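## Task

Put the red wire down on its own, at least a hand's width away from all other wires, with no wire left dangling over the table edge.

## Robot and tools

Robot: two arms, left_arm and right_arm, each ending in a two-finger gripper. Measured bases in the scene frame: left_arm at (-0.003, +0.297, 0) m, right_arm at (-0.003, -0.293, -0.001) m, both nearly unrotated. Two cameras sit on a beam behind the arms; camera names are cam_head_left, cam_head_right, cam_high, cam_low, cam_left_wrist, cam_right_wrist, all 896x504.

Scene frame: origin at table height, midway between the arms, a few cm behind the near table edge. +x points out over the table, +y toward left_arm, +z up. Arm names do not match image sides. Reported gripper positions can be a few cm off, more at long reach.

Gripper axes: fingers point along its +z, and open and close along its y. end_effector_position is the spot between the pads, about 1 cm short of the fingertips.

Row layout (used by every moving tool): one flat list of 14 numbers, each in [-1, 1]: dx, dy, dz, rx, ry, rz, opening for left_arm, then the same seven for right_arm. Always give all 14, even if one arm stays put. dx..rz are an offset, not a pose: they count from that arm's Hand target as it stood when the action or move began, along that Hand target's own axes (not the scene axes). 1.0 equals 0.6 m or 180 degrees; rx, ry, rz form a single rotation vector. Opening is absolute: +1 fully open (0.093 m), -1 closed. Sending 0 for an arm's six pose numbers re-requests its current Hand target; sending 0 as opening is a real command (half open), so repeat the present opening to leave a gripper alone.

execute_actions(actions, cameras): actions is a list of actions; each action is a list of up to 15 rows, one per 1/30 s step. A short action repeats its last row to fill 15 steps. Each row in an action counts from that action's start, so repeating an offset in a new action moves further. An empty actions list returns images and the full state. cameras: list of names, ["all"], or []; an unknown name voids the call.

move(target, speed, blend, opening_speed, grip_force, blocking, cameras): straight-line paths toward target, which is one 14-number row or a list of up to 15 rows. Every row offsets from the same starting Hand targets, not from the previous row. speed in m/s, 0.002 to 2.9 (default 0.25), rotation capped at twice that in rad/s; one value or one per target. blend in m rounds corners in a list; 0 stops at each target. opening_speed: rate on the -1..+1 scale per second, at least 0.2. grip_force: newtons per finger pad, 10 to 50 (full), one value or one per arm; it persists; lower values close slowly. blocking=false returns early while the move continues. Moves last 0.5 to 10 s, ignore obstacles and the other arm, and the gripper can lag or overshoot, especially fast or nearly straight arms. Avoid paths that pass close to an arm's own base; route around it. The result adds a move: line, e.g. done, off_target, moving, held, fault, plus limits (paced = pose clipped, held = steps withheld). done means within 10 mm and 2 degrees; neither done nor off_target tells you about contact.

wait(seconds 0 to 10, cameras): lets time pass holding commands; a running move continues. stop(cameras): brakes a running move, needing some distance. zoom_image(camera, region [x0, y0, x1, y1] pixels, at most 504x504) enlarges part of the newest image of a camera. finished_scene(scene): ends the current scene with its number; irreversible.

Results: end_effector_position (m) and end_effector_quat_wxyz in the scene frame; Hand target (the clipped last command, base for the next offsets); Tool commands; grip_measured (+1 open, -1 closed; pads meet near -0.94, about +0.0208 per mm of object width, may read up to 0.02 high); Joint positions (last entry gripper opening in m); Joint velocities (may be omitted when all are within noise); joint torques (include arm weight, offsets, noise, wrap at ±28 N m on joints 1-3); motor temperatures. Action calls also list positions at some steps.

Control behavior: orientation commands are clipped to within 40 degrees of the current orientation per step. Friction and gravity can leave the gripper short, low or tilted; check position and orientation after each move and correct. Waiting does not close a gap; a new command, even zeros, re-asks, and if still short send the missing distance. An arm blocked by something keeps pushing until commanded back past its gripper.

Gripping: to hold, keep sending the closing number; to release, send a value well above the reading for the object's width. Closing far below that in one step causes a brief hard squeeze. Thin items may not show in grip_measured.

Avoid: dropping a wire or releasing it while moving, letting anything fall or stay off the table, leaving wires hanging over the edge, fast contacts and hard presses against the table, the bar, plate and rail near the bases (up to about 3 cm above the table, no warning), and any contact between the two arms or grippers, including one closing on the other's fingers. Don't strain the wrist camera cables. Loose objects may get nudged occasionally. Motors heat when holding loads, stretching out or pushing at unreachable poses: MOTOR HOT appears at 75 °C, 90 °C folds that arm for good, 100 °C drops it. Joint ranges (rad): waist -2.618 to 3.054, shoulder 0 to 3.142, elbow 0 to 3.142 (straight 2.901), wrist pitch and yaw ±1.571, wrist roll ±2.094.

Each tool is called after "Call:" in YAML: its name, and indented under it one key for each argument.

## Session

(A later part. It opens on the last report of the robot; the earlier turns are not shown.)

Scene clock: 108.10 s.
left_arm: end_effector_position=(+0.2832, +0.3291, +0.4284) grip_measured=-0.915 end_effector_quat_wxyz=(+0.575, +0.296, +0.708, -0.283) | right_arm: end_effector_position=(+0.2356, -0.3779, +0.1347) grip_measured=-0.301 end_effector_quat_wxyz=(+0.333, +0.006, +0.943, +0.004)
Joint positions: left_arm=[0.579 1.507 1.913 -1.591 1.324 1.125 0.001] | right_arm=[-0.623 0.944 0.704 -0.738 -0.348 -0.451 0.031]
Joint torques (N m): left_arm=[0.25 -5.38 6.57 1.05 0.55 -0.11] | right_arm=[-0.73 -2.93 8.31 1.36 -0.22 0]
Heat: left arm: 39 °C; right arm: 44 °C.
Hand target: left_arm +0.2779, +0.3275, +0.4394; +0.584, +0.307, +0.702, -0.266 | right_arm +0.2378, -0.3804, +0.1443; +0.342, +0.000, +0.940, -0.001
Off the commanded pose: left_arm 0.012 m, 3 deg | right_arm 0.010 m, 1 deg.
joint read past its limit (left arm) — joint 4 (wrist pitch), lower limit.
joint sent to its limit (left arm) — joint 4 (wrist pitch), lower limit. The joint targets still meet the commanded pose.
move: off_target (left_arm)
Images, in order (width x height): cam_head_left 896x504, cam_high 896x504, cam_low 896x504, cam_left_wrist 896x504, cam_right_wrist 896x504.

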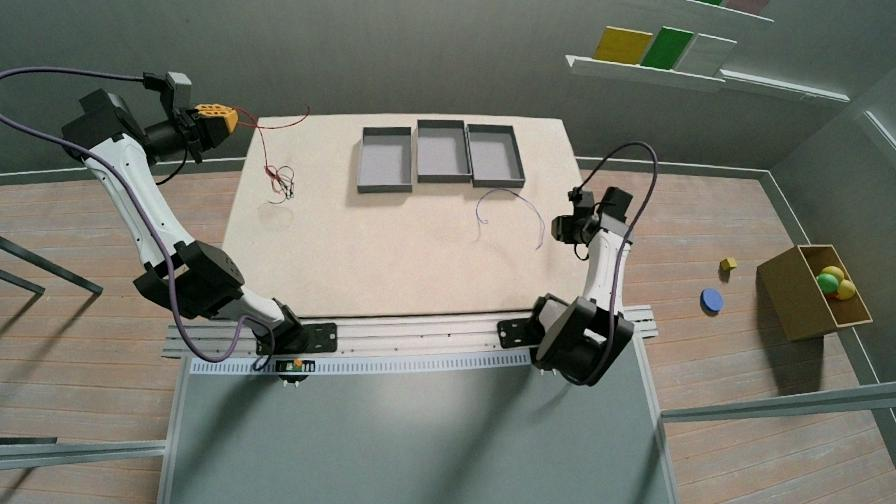

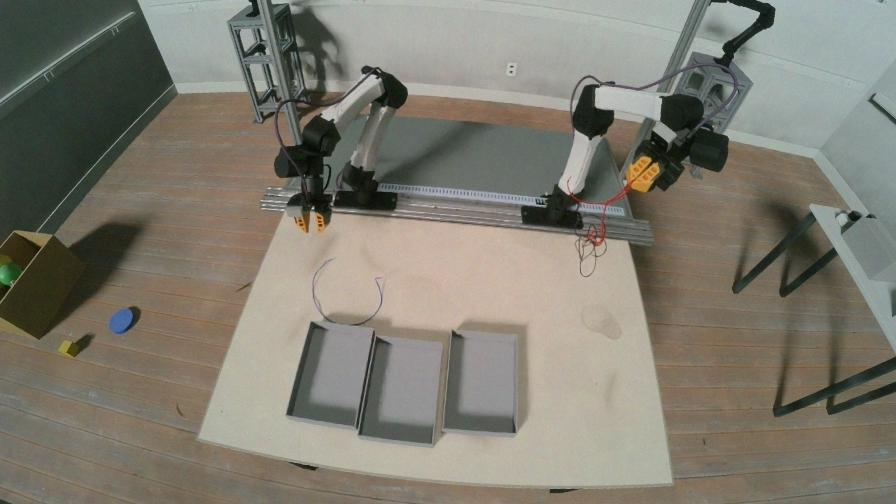

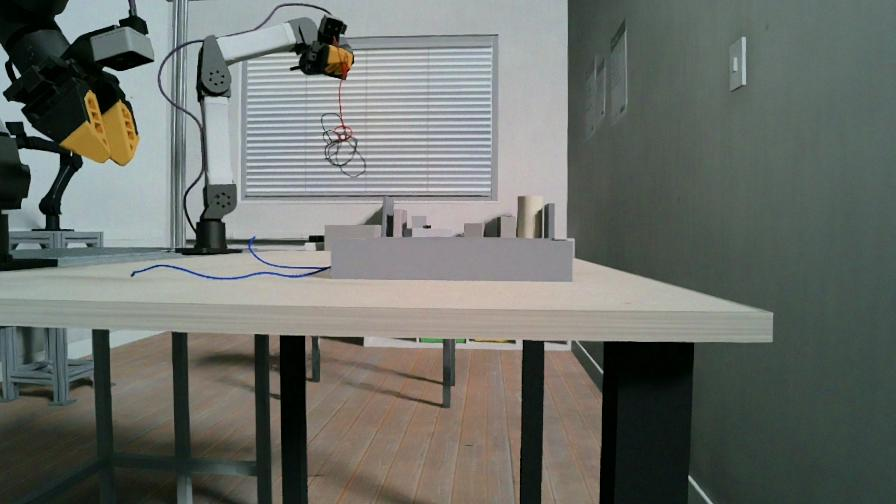

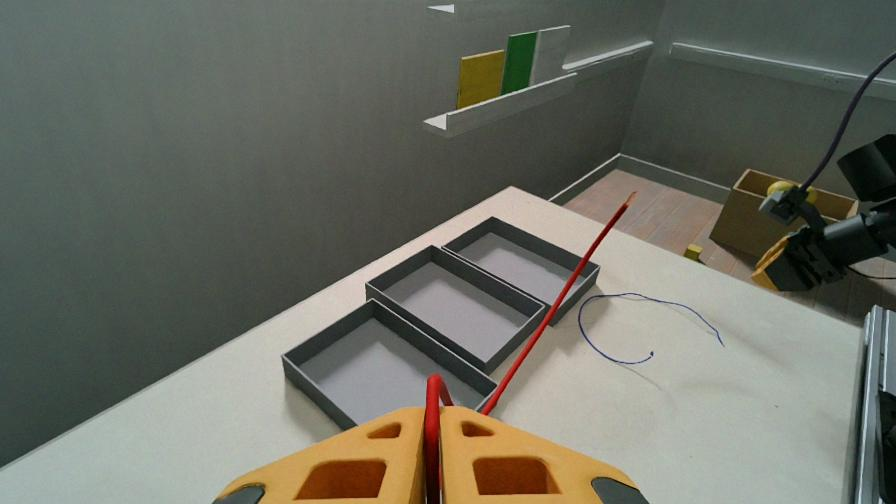

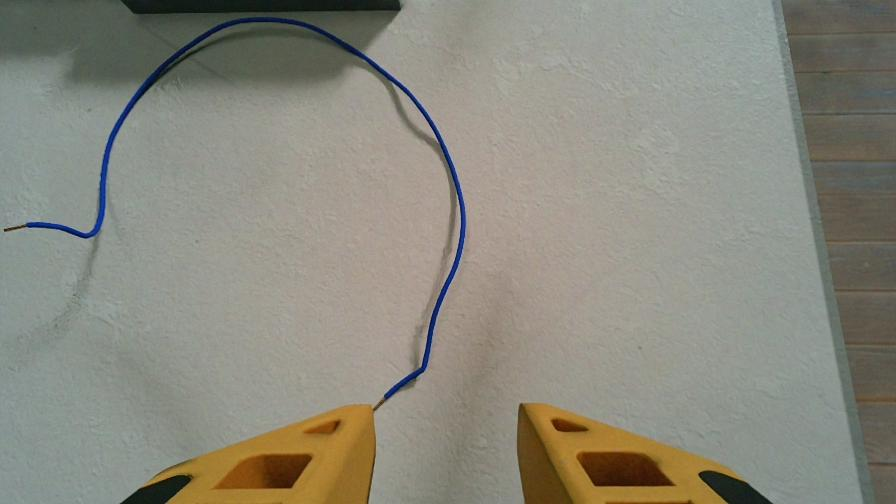

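Call:
move:
  target: [-0.046,-0.21,0.277,0.163,0.005,0.033,-0.921875,-0.214,0.35,-0.096,-0.48,-0.214,-0.225,0.3]
  speed: 0.15
  cameras: ["cam_right_wrist","cam_left_wrist","cam_high","cam_low","cam_head_left"]

Scene clock: 125.40 s.
left_arm: end_effector_position=(+0.2931, +0.1214, +0.4313) grip_measured=-0.915 end_effector_quat_wxyz=(+0.485, +0.477, +0.609, -0.409) | right_arm: end_effector_position=(+0.2940, -0.1708, +0.2652) grip_measured=+0.299 end_effector_quat_wxyz=(+0.506, -0.482, +0.556, +0.450)
Joint positions: left_arm=[-0.174 1.488 1.768 -0.939 1.162 0.569 0.001] | right_arm=[-0.213 1.696 1.349 -1.559 -1.483 -1.891 0.06]
Joint torques (N m): left_arm=[-0.88 -3.55 7.65 1.93 0.28 -0.11] | right_arm=[0.88 -7.06 6.87 -0.28 -0.8 -0.07]
Heat: left arm: 38 °C; right arm: 43 °C.
Hand target: left_arm +0.2971, +0.1180, +0.4393; +0.495, +0.483, +0.600, -0.403 | right_arm +0.2993, -0.1701, +0.2704; +0.488, -0.514, +0.486, +0.511
Off the commanded pose: left_arm 0.010 m, 2 deg | right_arm 0.008 m, 11 deg.
joint sent to its limit (right arm) — joint 4 (wrist pitch), lower limit. The joint targets are off in orientation, not in position.
move: off_target (right_arm)
Images, in order (width x height): cam_head_left 896x504, cam_high 896x504, cam_low 896x504, cam_left_wrist 896x504, cam_right_wrist 896x504.

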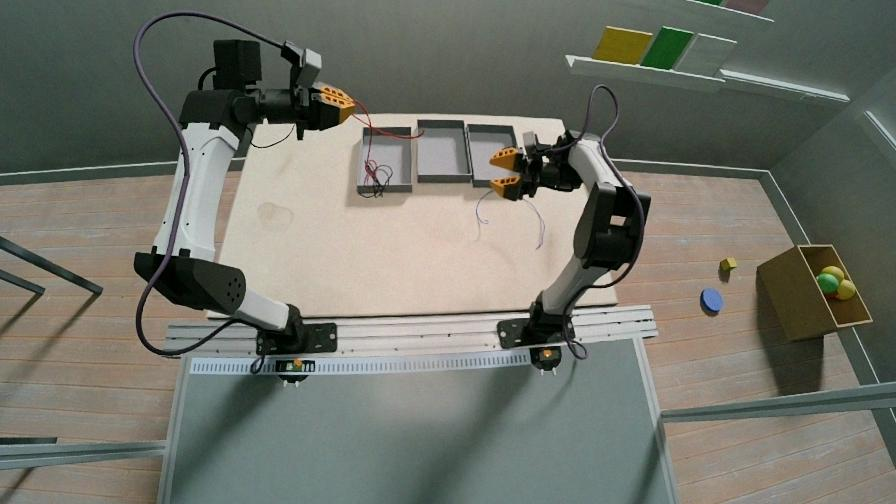

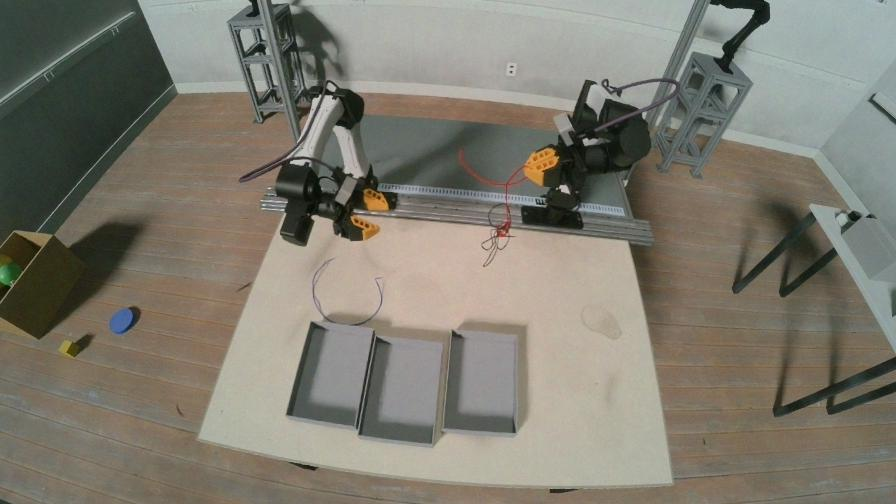

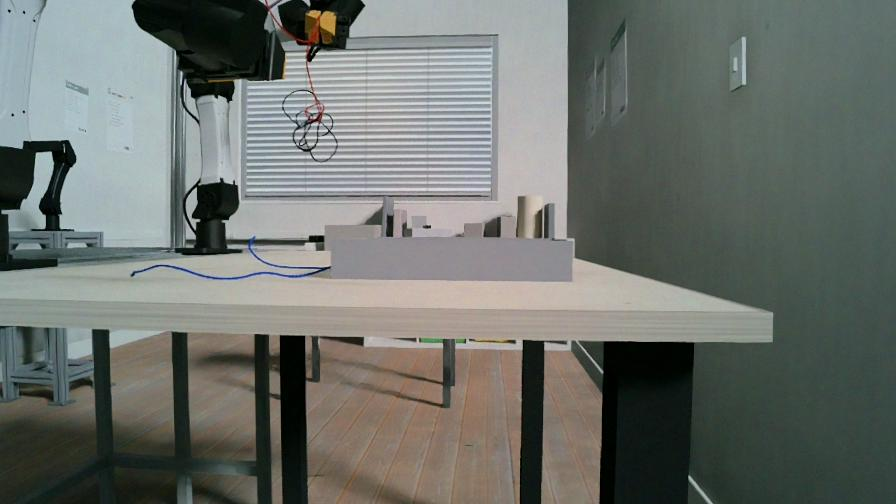

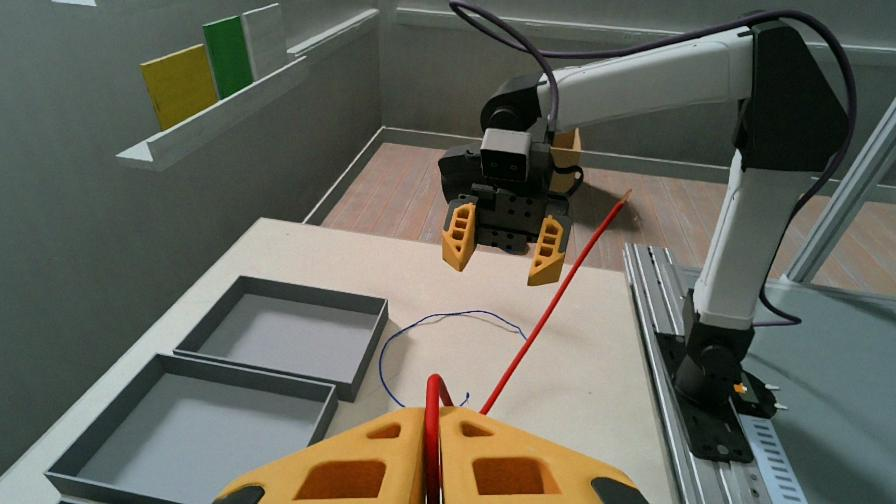

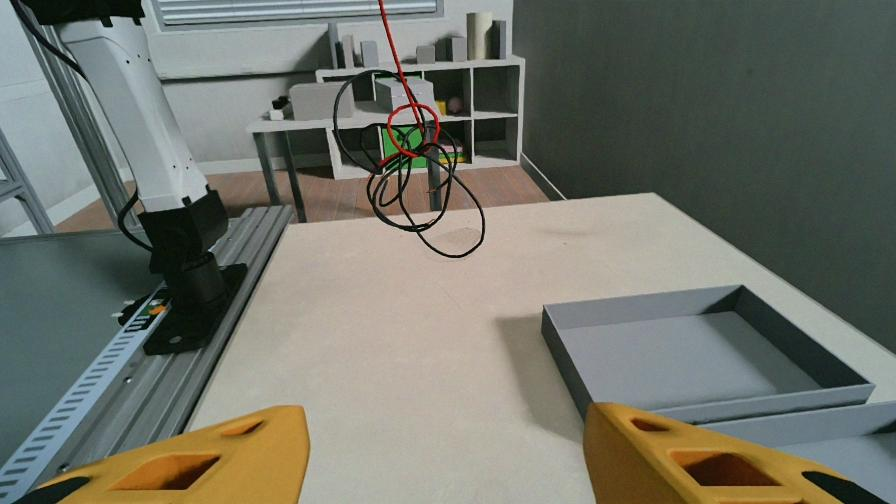

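Call:
move:
  target:
    - [0,0,0,0,0,0,-0.921875,0.06,0,-0.08,0.5,0,0,0.3]
    - [0,0,0,0,0,0,-0.921875,0.07,0,0.06,0,0,0,0.3]
  speed: 0.25
  cameras: ["cam_right_wrist","cam_left_wrist","cam_high"]

Scene clock: 140.43 s.
left_arm: end_effector_position=(+0.2931, +0.1214, +0.4313) grip_measured=-0.915 end_effector_quat_wxyz=(+0.485, +0.477, +0.609, -0.409) | right_arm: end_effector_position=(+0.2956, -0.1359, +0.2243) grip_measured=+0.299 end_effector_quat_wxyz=(+0.505, -0.478, +0.521, +0.494)
Joint positions: left_arm=[-0.174 1.488 1.768 -0.939 1.162 0.568 0.001] | right_arm=[-0.092 1.545 0.67 0.823 -1.555 -0.017 0.06]
Joint torques (N m): left_arm=[-0.91 -3.54 7.69 1.94 0.29 -0.12] | right_arm=[1.03 -6.08 7.34 1.5 -0.15 -0.08]
Heat: left arm: 39 °C; right arm: 43 °C.
Hand target: left_arm +0.2971, +0.1180, +0.4393; +0.495, +0.483, +0.600, -0.403 | right_arm +0.2977, -0.1342, +0.2284; +0.488, -0.514, +0.486, +0.511
Off the commanded pose: left_arm 0.010 m, 2 deg | right_arm 0.005 m, 6 deg.
joint sent to its limit (right arm) — joint 5 (wrist yaw), lower limit. The joint targets are off in orientation, not in position.
move: off_target (right_arm); limits=paced
Images, in order (width x height): cam_high 896x504, cam_left_wrist 896x504, cam_right_wrist 896x504.

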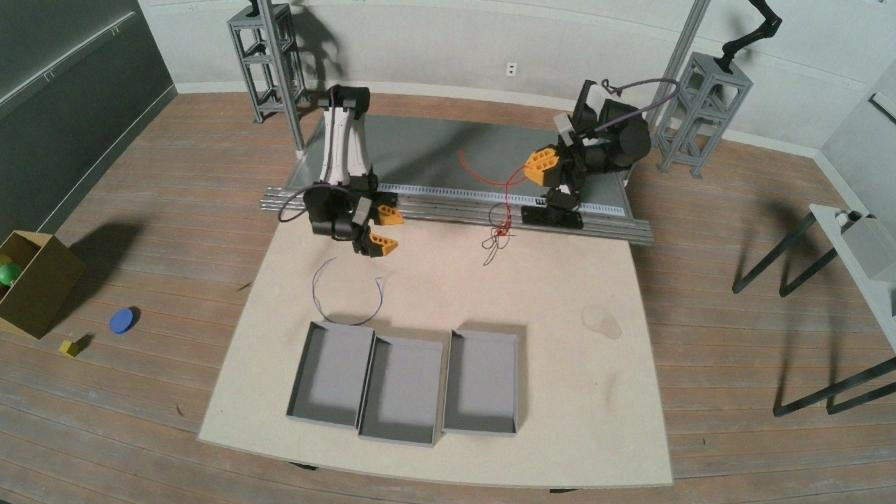

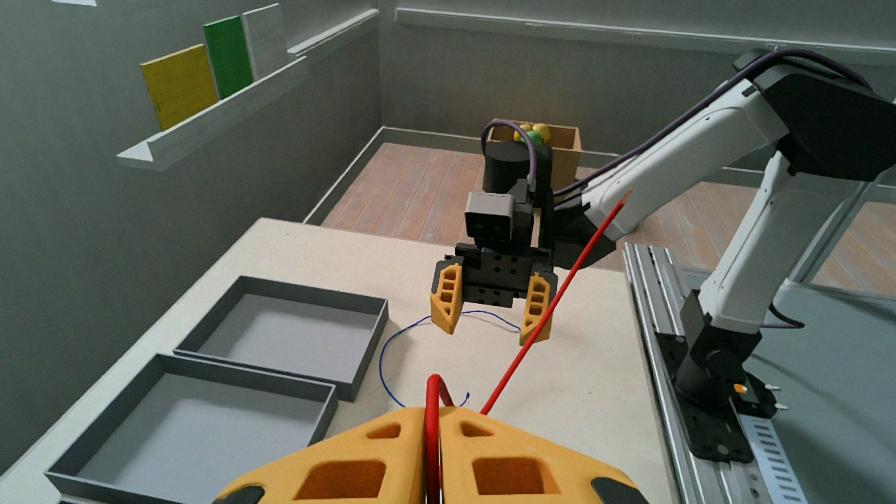

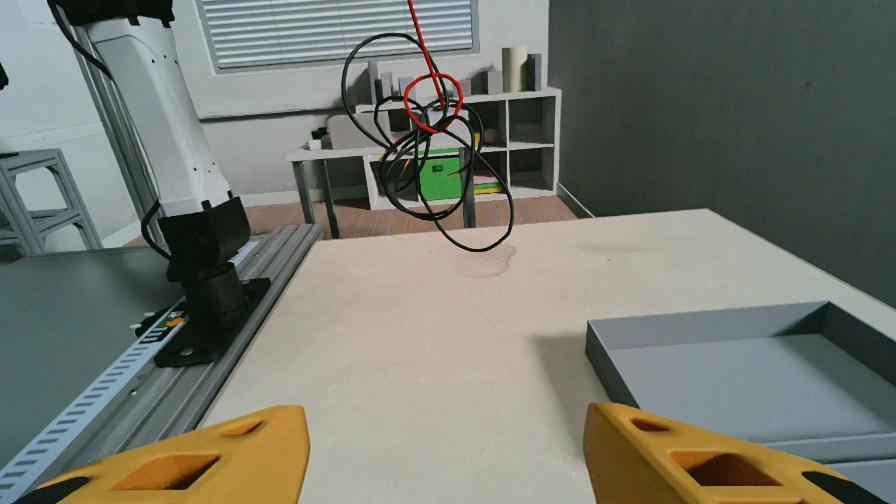

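Call:
move:
  target: [0,0,0,0,0,0,-0.921875,0.06,-0.067,0.24,0,0,0,0.3]
  speed: 0.15
  cameras: ["cam_right_wrist","cam_left_wrist"]

Scene clock: 145.27 s.
left_arm: end_effector_position=(+0.2931, +0.1214, +0.4313) grip_measured=-0.915 end_effector_quat_wxyz=(+0.485, +0.477, +0.609, -0.409) | right_arm: end_effector_position=(+0.3230, +0.0082, +0.1903) grip_measured=+0.299 end_effector_quat_wxyz=(+0.482, -0.518, +0.485, +0.515)
Joint positions: left_arm=[-0.174 1.488 1.768 -0.939 1.162 0.568 0.001] | right_arm=[0.322 1.894 0.907 0.965 -1.262 -0.018 0.06]
Joint torques (N m): left_arm=[-0.96 -3.56 7.71 1.95 0.31 -0.12] | right_arm=[0.43 -9.1 6.98 1.79 0.17 0.26]
Heat: left arm: 39 °C; right arm: 43 °C.
Hand target: left_arm +0.2971, +0.1180, +0.4393; +0.495, +0.483, +0.600, -0.403 | right_arm +0.3307, +0.0116, +0.1922; +0.488, -0.514, +0.486, +0.511
Off the commanded pose: left_arm 0.010 m, 2 deg | right_arm 0.009 m, 1 deg.
move: done
Images, in order (width x height): cam_left_wrist 896x504, cam_right_wrist 896x504.

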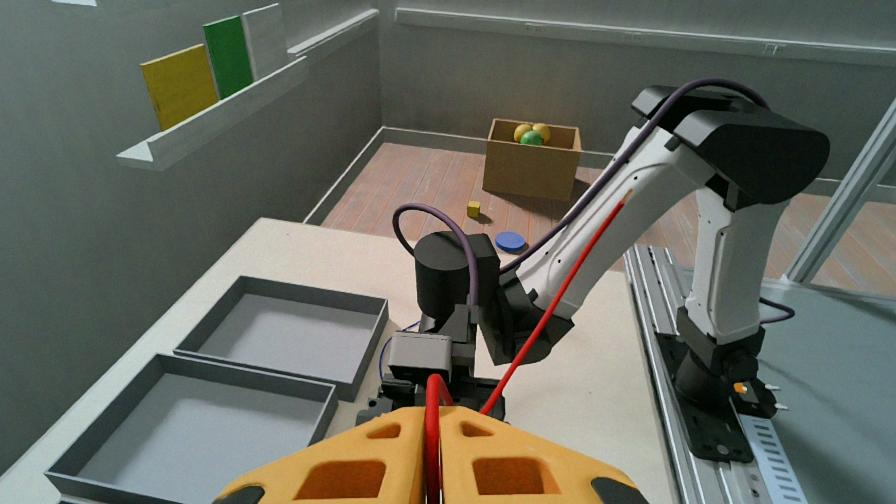

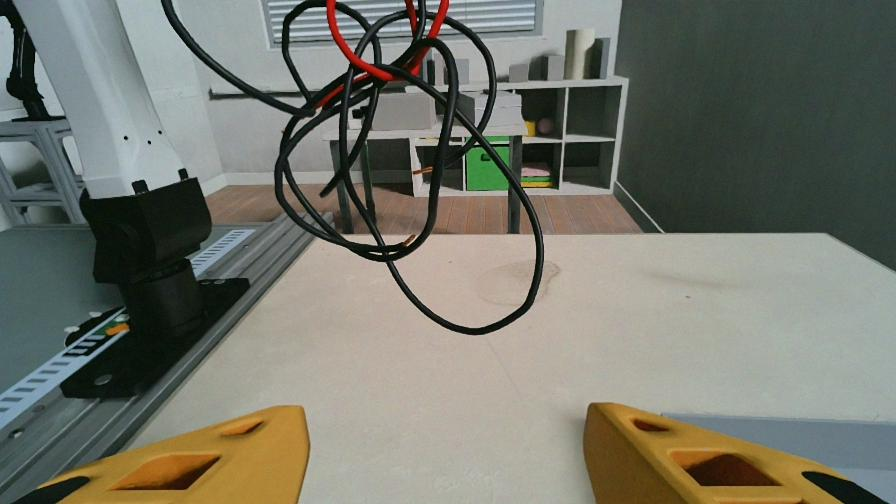

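Call:
move:
  target: [0,0,0,0,0,0,-0.921875,0.012,-0.058,0.16,0,0,0,0.3]
  speed: 0.1
  cameras: ["cam_right_wrist"]

Scene clock: 151.60 s.
left_arm: end_effector_position=(+0.2932, +0.1214, +0.4312) grip_measured=-0.915 end_effector_quat_wxyz=(+0.485, +0.477, +0.609, -0.408) | right_arm: end_effector_position=(+0.3541, +0.1043, +0.1881) grip_measured=+0.299 end_effector_quat_wxyz=(+0.489, -0.520, +0.478, +0.512)
Joint positions: left_arm=[-0.174 1.488 1.768 -0.939 1.161 0.568 0.001] | right_arm=[0.503 2.122 1.237 0.887 -1.08 -0.014 0.06]
Joint torques (N m): left_arm=[-0.92 -3.48 7.66 1.96 0.3 -0.13] | right_arm=[0.9 -11.59 7.61 1.66 0.2 0.29]
Heat: left arm: 39 °C; right arm: 45 °C.
Hand target: left_arm +0.2971, +0.1180, +0.4393; +0.495, +0.483, +0.600, -0.403 | right_arm +0.3606, +0.1092, +0.1850; +0.488, -0.514, +0.486, +0.511
Off the commanded pose: left_arm 0.010 m, 2 deg | right_arm 0.009 m, 1 deg.
move: done
Images, in order (width x height): cam_right_wrist 896x504.

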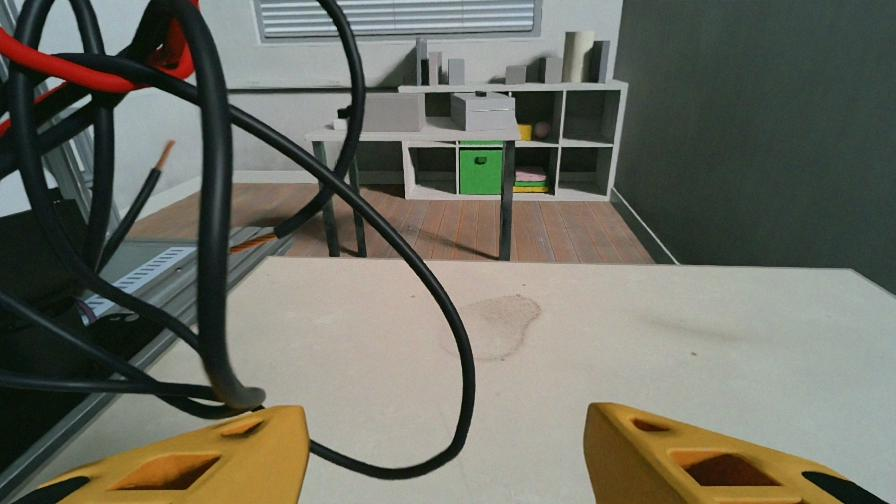

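Call:
move:
  target:
    - [0,0,0,0,0,0,-0.921875,0,0,0.04,0,0,0,0.3]
    - [0,0,0,0,0,0,-0.921875,0,0,0.04,0,0,0,-1]
  speed: 0.08
  opening_speed: 1.0
  cameras: ["cam_right_wrist","cam_low"]

Scene clock: 157.80 s.
left_arm: end_effector_position=(+0.2932, +0.1214, +0.4313) grip_measured=-0.915 end_effector_quat_wxyz=(+0.485, +0.477, +0.609, -0.408) | right_arm: end_effector_position=(+0.3532, +0.1281, +0.1885) grip_measured=-0.992 end_effector_quat_wxyz=(+0.489, -0.520, +0.478, +0.511)
Joint positions: left_arm=[-0.174 1.488 1.768 -0.939 1.161 0.568 0.001] | right_arm=[0.55 2.158 1.301 0.86 -1.032 -0.014 0]
Joint torques (N m): left_arm=[-0.88 -3.47 7.68 1.97 0.31 -0.13] | right_arm=[0.65 -11.92 7.91 1.64 0.07 0.25]
Heat: left arm: 39 °C; right arm: 47 °C.
Hand target: left_arm +0.2971, +0.1180, +0.4393; +0.495, +0.483, +0.600, -0.403 | right_arm +0.3595, +0.1332, +0.1850; +0.488, -0.514, +0.486, +0.511
Off the commanded pose: left_arm 0.010 m, 2 deg | right_arm 0.009 m, 1 deg.
move: done
Images, in order (width x height): cam_low 896x504, cam_right_wrist 896x504.

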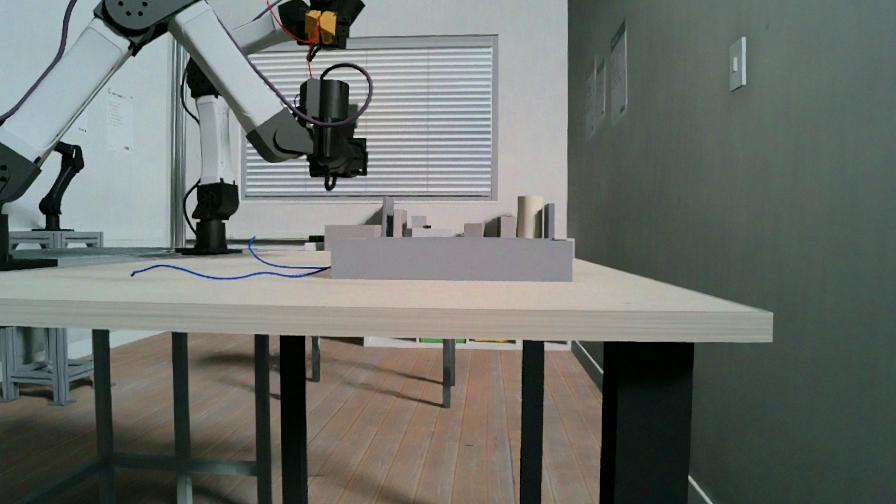

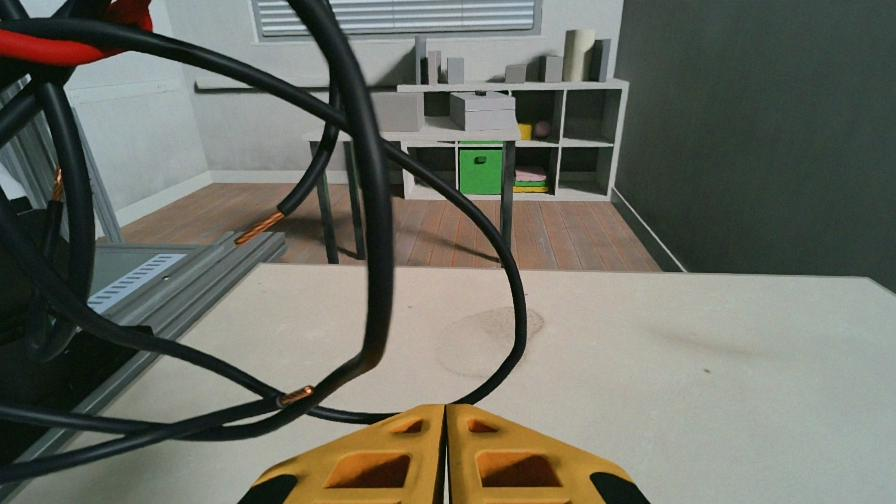

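Call:
move:
  target:
    - [0,0,0,0,0,0,-0.921875,0.008,-0.02,-0.02,0,0,0,-0.1]
    - [0,0,0,0,0,0,-0.921875,0.008,-0.02,0.055,0,0,0,-0.1]
  speed: 0.08
  cameras: ["cam_right_wrist"]

Scene clock: 165.10 s.
left_arm: end_effector_position=(+0.2932, +0.1214, +0.4313) grip_measured=-0.915 end_effector_quat_wxyz=(+0.485, +0.477, +0.609, -0.408) | right_arm: end_effector_position=(+0.3634, +0.1618, +0.1847) grip_measured=-0.101 end_effector_quat_wxyz=(+0.489, -0.521, +0.477, +0.512)
Joint positions: left_arm=[-0.174 1.488 1.768 -0.939 1.161 0.568 0.001] | right_arm=[0.596 2.256 1.452 0.808 -0.988 -0.014 0.04]
Joint torques (N m): left_arm=[-0.88 -3.51 7.65 1.96 0.31 -0.12] | right_arm=[0.58 -13.27 8.03 1.77 0.16 0.22]
Heat: left arm: 40 °C; right arm: 49 °C.
Hand target: left_arm +0.2971, +0.1180, +0.4393; +0.495, +0.483, +0.600, -0.403 | right_arm +0.3698, +0.1667, +0.1802; +0.488, -0.514, +0.486, +0.511
Off the commanded pose: left_arm 0.010 m, 2 deg | right_arm 0.009 m, 1 deg.
move: done
Images, in order (width x height): cam_right_wrist 896x504.

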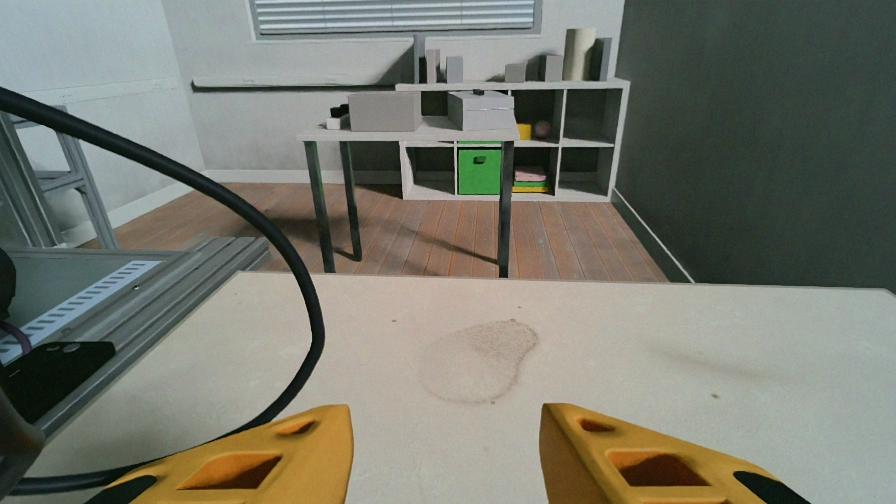

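Call:
move:
  target: [0,0,0,0,0,0,-0.921875,0,0,-0.17,0,0,0,0.3]
  speed: 0.1
  cameras: ["cam_right_wrist","cam_high"]

Scene clock: 169.47 s.
left_arm: end_effector_position=(+0.2932, +0.1214, +0.4313) grip_measured=-0.915 end_effector_quat_wxyz=(+0.485, +0.477, +0.609, -0.408) | right_arm: end_effector_position=(+0.3812, +0.0680, +0.1667) grip_measured=+0.299 end_effector_quat_wxyz=(+0.483, -0.510, +0.497, +0.510)
Joint positions: left_arm=[-0.174 1.488 1.768 -0.939 1.161 0.568 0.001] | right_arm=[0.404 2.167 1.233 0.9 -1.153 -0.014 0.06]
Joint torques (N m): left_arm=[-0.94 -3.48 7.72 1.97 0.3 -0.11] | right_arm=[0.21 -17.48 4.1 1.89 -0.18 0.18]
Heat: left arm: 40 °C; right arm: 50 °C.
Hand target: left_arm +0.2971, +0.1180, +0.4393; +0.495, +0.483, +0.600, -0.403 | right_arm +0.3751, +0.0648, +0.1806; +0.488, -0.514, +0.486, +0.511
Off the commanded pose: left_arm 0.010 m, 2 deg | right_arm 0.015 m, 1 deg.
move: off_target (right_arm)
Images, in order (width x height): cam_high 896x504, cam_right_wrist 896x504.

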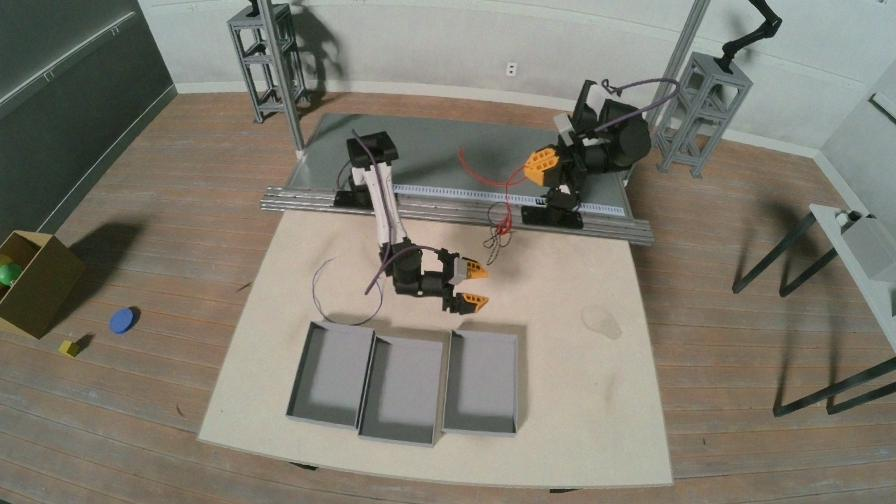

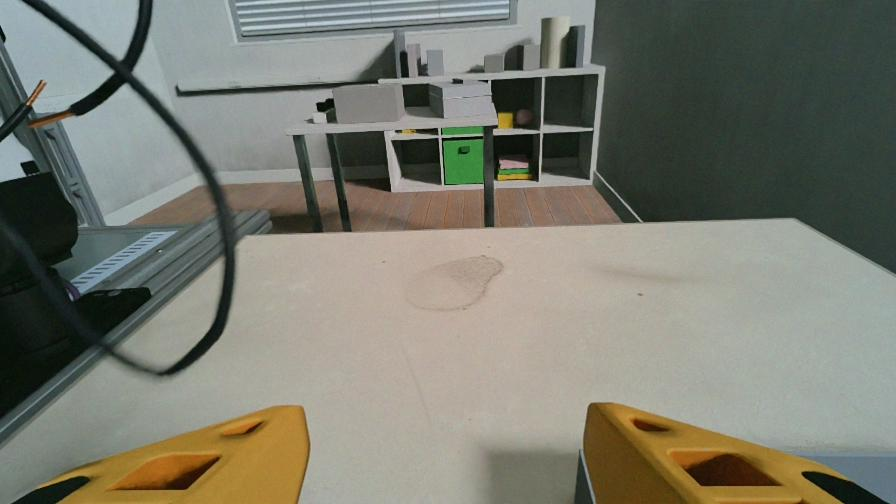

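Call:
move:
  target: [0,0,0,0,0,0,-0.921875,0,0.08,-0.07,0,0,0,0.3]
  speed: 0.1
  cameras: ["cam_right_wrist"]

Scene clock: 173.77 s.
left_arm: end_effector_position=(+0.2932, +0.1214, +0.4313) grip_measured=-0.915 end_effector_quat_wxyz=(+0.485, +0.477, +0.609, -0.408) | right_arm: end_effector_position=(+0.3335, +0.0250, +0.1714) grip_measured=+0.299 end_effector_quat_wxyz=(+0.484, -0.511, +0.494, +0.511)
Joint positions: left_arm=[-0.174 1.488 1.768 -0.939 1.161 0.568 0.001] | right_arm=[0.357 1.983 0.944 1.01 -1.206 -0.014 0.06]
Joint torques (N m): left_arm=[-0.9 -3.54 7.69 1.97 0.31 -0.12] | right_arm=[-0.4 -14.58 3.95 1.75 -0.15 0.2]
Motor temperatures (°C): left_arm=[26 33 40 37 28 25 26] | right_arm=[27 53 40 34 27 24 30]
Heat: left arm: 40 °C; right arm: 53 °C.
Hand target: left_arm +0.2971, +0.1180, +0.4393; +0.495, +0.483, +0.600, -0.403 | right_arm +0.3292, +0.0205, +0.1803; +0.488, -0.514, +0.486, +0.511
Off the commanded pose: left_arm 0.010 m, 2 deg | right_arm 0.011 m, 1 deg.
move: off_target (right_arm)
Images, in order (width x height): cam_right_wrist 896x504.

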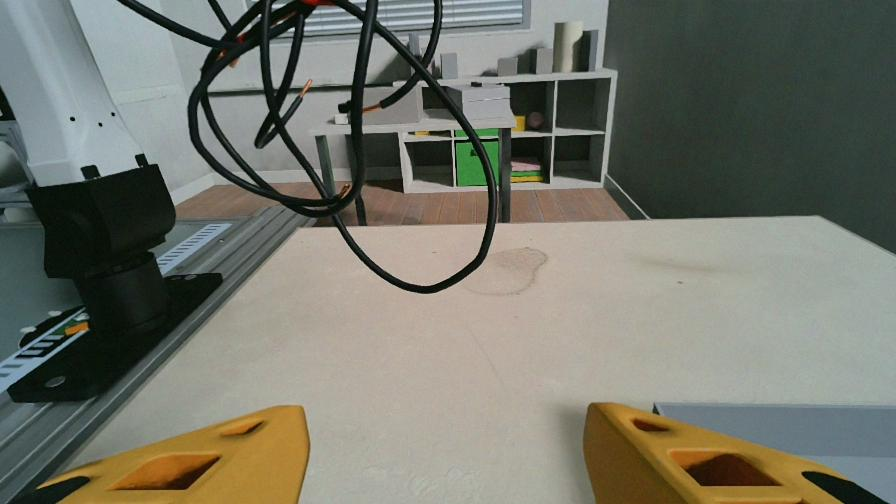

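Call:
move:
  target:
    - [0,0,0,0,0,0,-0.921875,-0.003,-0.04,0.1,0,0,0,0.3]
    - [0,0,0,0,0,0,-0.921875,-0.003,-0.04,0.205,0,0,0,0.3]
  speed: 0.1
  cameras: ["cam_right_wrist"]

Scene clock: 181.13 s.
left_arm: end_effector_position=(+0.2932, +0.1214, +0.4313) grip_measured=-0.915 end_effector_quat_wxyz=(+0.485, +0.477, +0.609, -0.408) | right_arm: end_effector_position=(+0.3403, +0.1395, +0.1857) grip_measured=+0.299 end_effector_quat_wxyz=(+0.489, -0.520, +0.477, +0.512)
Joint positions: left_arm=[-0.174 1.488 1.768 -0.939 1.161 0.568 0.001] | right_arm=[0.587 2.154 1.279 0.879 -0.997 -0.014 0.06]
Joint torques (N m): left_arm=[-0.96 -3.54 7.68 1.95 0.31 -0.12] | right_arm=[0.5 -11.97 8.02 1.67 0.12 0.24]
Motor temperatures (°C): left_arm=[26 33 40 38 28 25 26] | right_arm=[27 56 39 35 27 24 30]
Heat: left arm: 40 °C; right arm: 56 °C.
Hand target: left_arm +0.2971, +0.1180, +0.4393; +0.495, +0.483, +0.600, -0.403 | right_arm +0.3469, +0.1445, +0.1820; +0.488, -0.514, +0.486, +0.511
Off the commanded pose: left_arm 0.010 m, 2 deg | right_arm 0.009 m, 1 deg.
move: done
Images, in order (width x height): cam_right_wrist 896x504.

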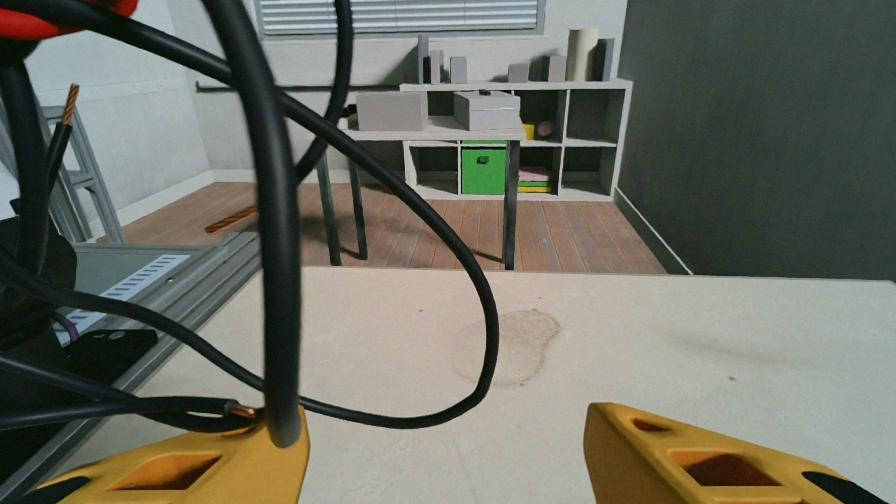

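Call:
move:
  target: [0,0,0,0,0,0,-0.921875,0,-0.005,0.07,0,0,0,0.3]
  speed: 0.1
  cameras: ["cam_right_wrist"]

Scene clock: 185.47 s.
left_arm: end_effector_position=(+0.2932, +0.1214, +0.4313) grip_measured=-0.915 end_effector_quat_wxyz=(+0.485, +0.477, +0.609, -0.408) | right_arm: end_effector_position=(+0.3409, +0.1818, +0.1862) grip_measured=+0.299 end_effector_quat_wxyz=(+0.489, -0.521, +0.477, +0.512)
Joint positions: left_arm=[-0.174 1.488 1.768 -0.939 1.161 0.568 0.001] | right_arm=[0.658 2.238 1.427 0.815 -0.927 -0.014 0.06]
Joint torques (N m): left_arm=[-0.92 -3.47 7.68 1.96 0.3 -0.11] | right_arm=[0.53 -12.75 8.01 1.71 0.16 0.25]
Motor temperatures (°C): left_arm=[26 33 40 38 28 25 26] | right_arm=[27 55 39 35 27 24 29]
Heat: left arm: 40 °C; right arm: 55 °C.
Hand target: left_arm +0.2971, +0.1180, +0.4393; +0.495, +0.483, +0.600, -0.403 | right_arm +0.3477, +0.1866, +0.1819; +0.488, -0.514, +0.486, +0.511
Off the commanded pose: left_arm 0.010 m, 2 deg | right_arm 0.009 m, 1 deg.
move: done
Images, in order (width x height): cam_right_wrist 896x504.

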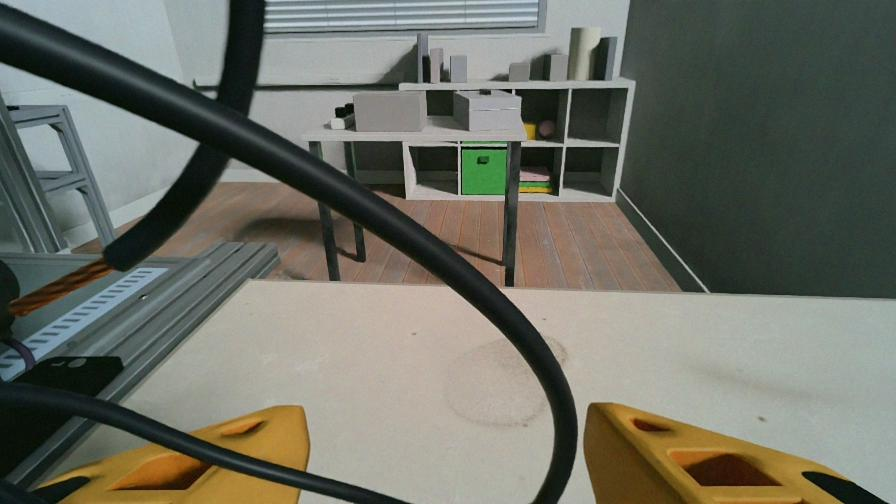

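Call:
move:
  target: [0,0,0,0,0,0,-0.921875,0,0,0,0,0,0,-1]
  opening_speed: 1.2
  cameras: ["cam_right_wrist"]

Scene clock: 188.53 s.
left_arm: end_effector_position=(+0.2932, +0.1214, +0.4313) grip_measured=-0.915 end_effector_quat_wxyz=(+0.485, +0.477, +0.609, -0.408) | right_arm: end_effector_position=(+0.3411, +0.1819, +0.1860) grip_measured=-0.991 end_effector_quat_wxyz=(+0.489, -0.521, +0.478, +0.512)
Joint positions: left_arm=[-0.174 1.488 1.768 -0.939 1.161 0.568 0.001] | right_arm=[0.658 2.238 1.427 0.814 -0.926 -0.014 0]
Joint torques (N m): left_arm=[-0.91 -3.54 7.71 1.96 0.31 -0.13] | right_arm=[0.18 -12.97 8.14 1.82 0.18 0.24]
Motor temperatures (°C): left_arm=[26 33 40 38 28 25 26] | right_arm=[27 55 40 35 27 24 29]
Heat: left arm: 40 °C; right arm: 55 °C.
Hand target: left_arm +0.2971, +0.1180, +0.4393; +0.495, +0.483, +0.600, -0.403 | right_arm +0.3477, +0.1866, +0.1819; +0.488, -0.514, +0.486, +0.511
Off the commanded pose: left_arm 0.010 m, 2 deg | right_arm 0.009 m, 1 deg.
move: done
Images, in order (width x height): cam_right_wrist 896x504.

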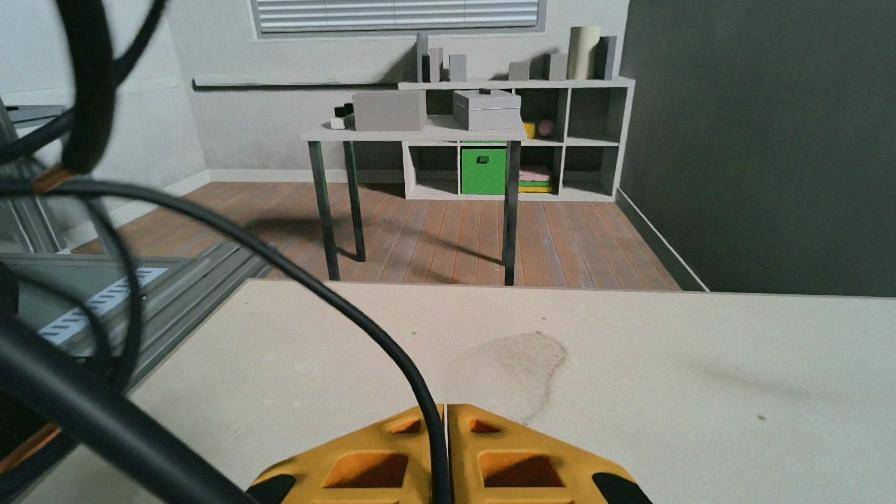

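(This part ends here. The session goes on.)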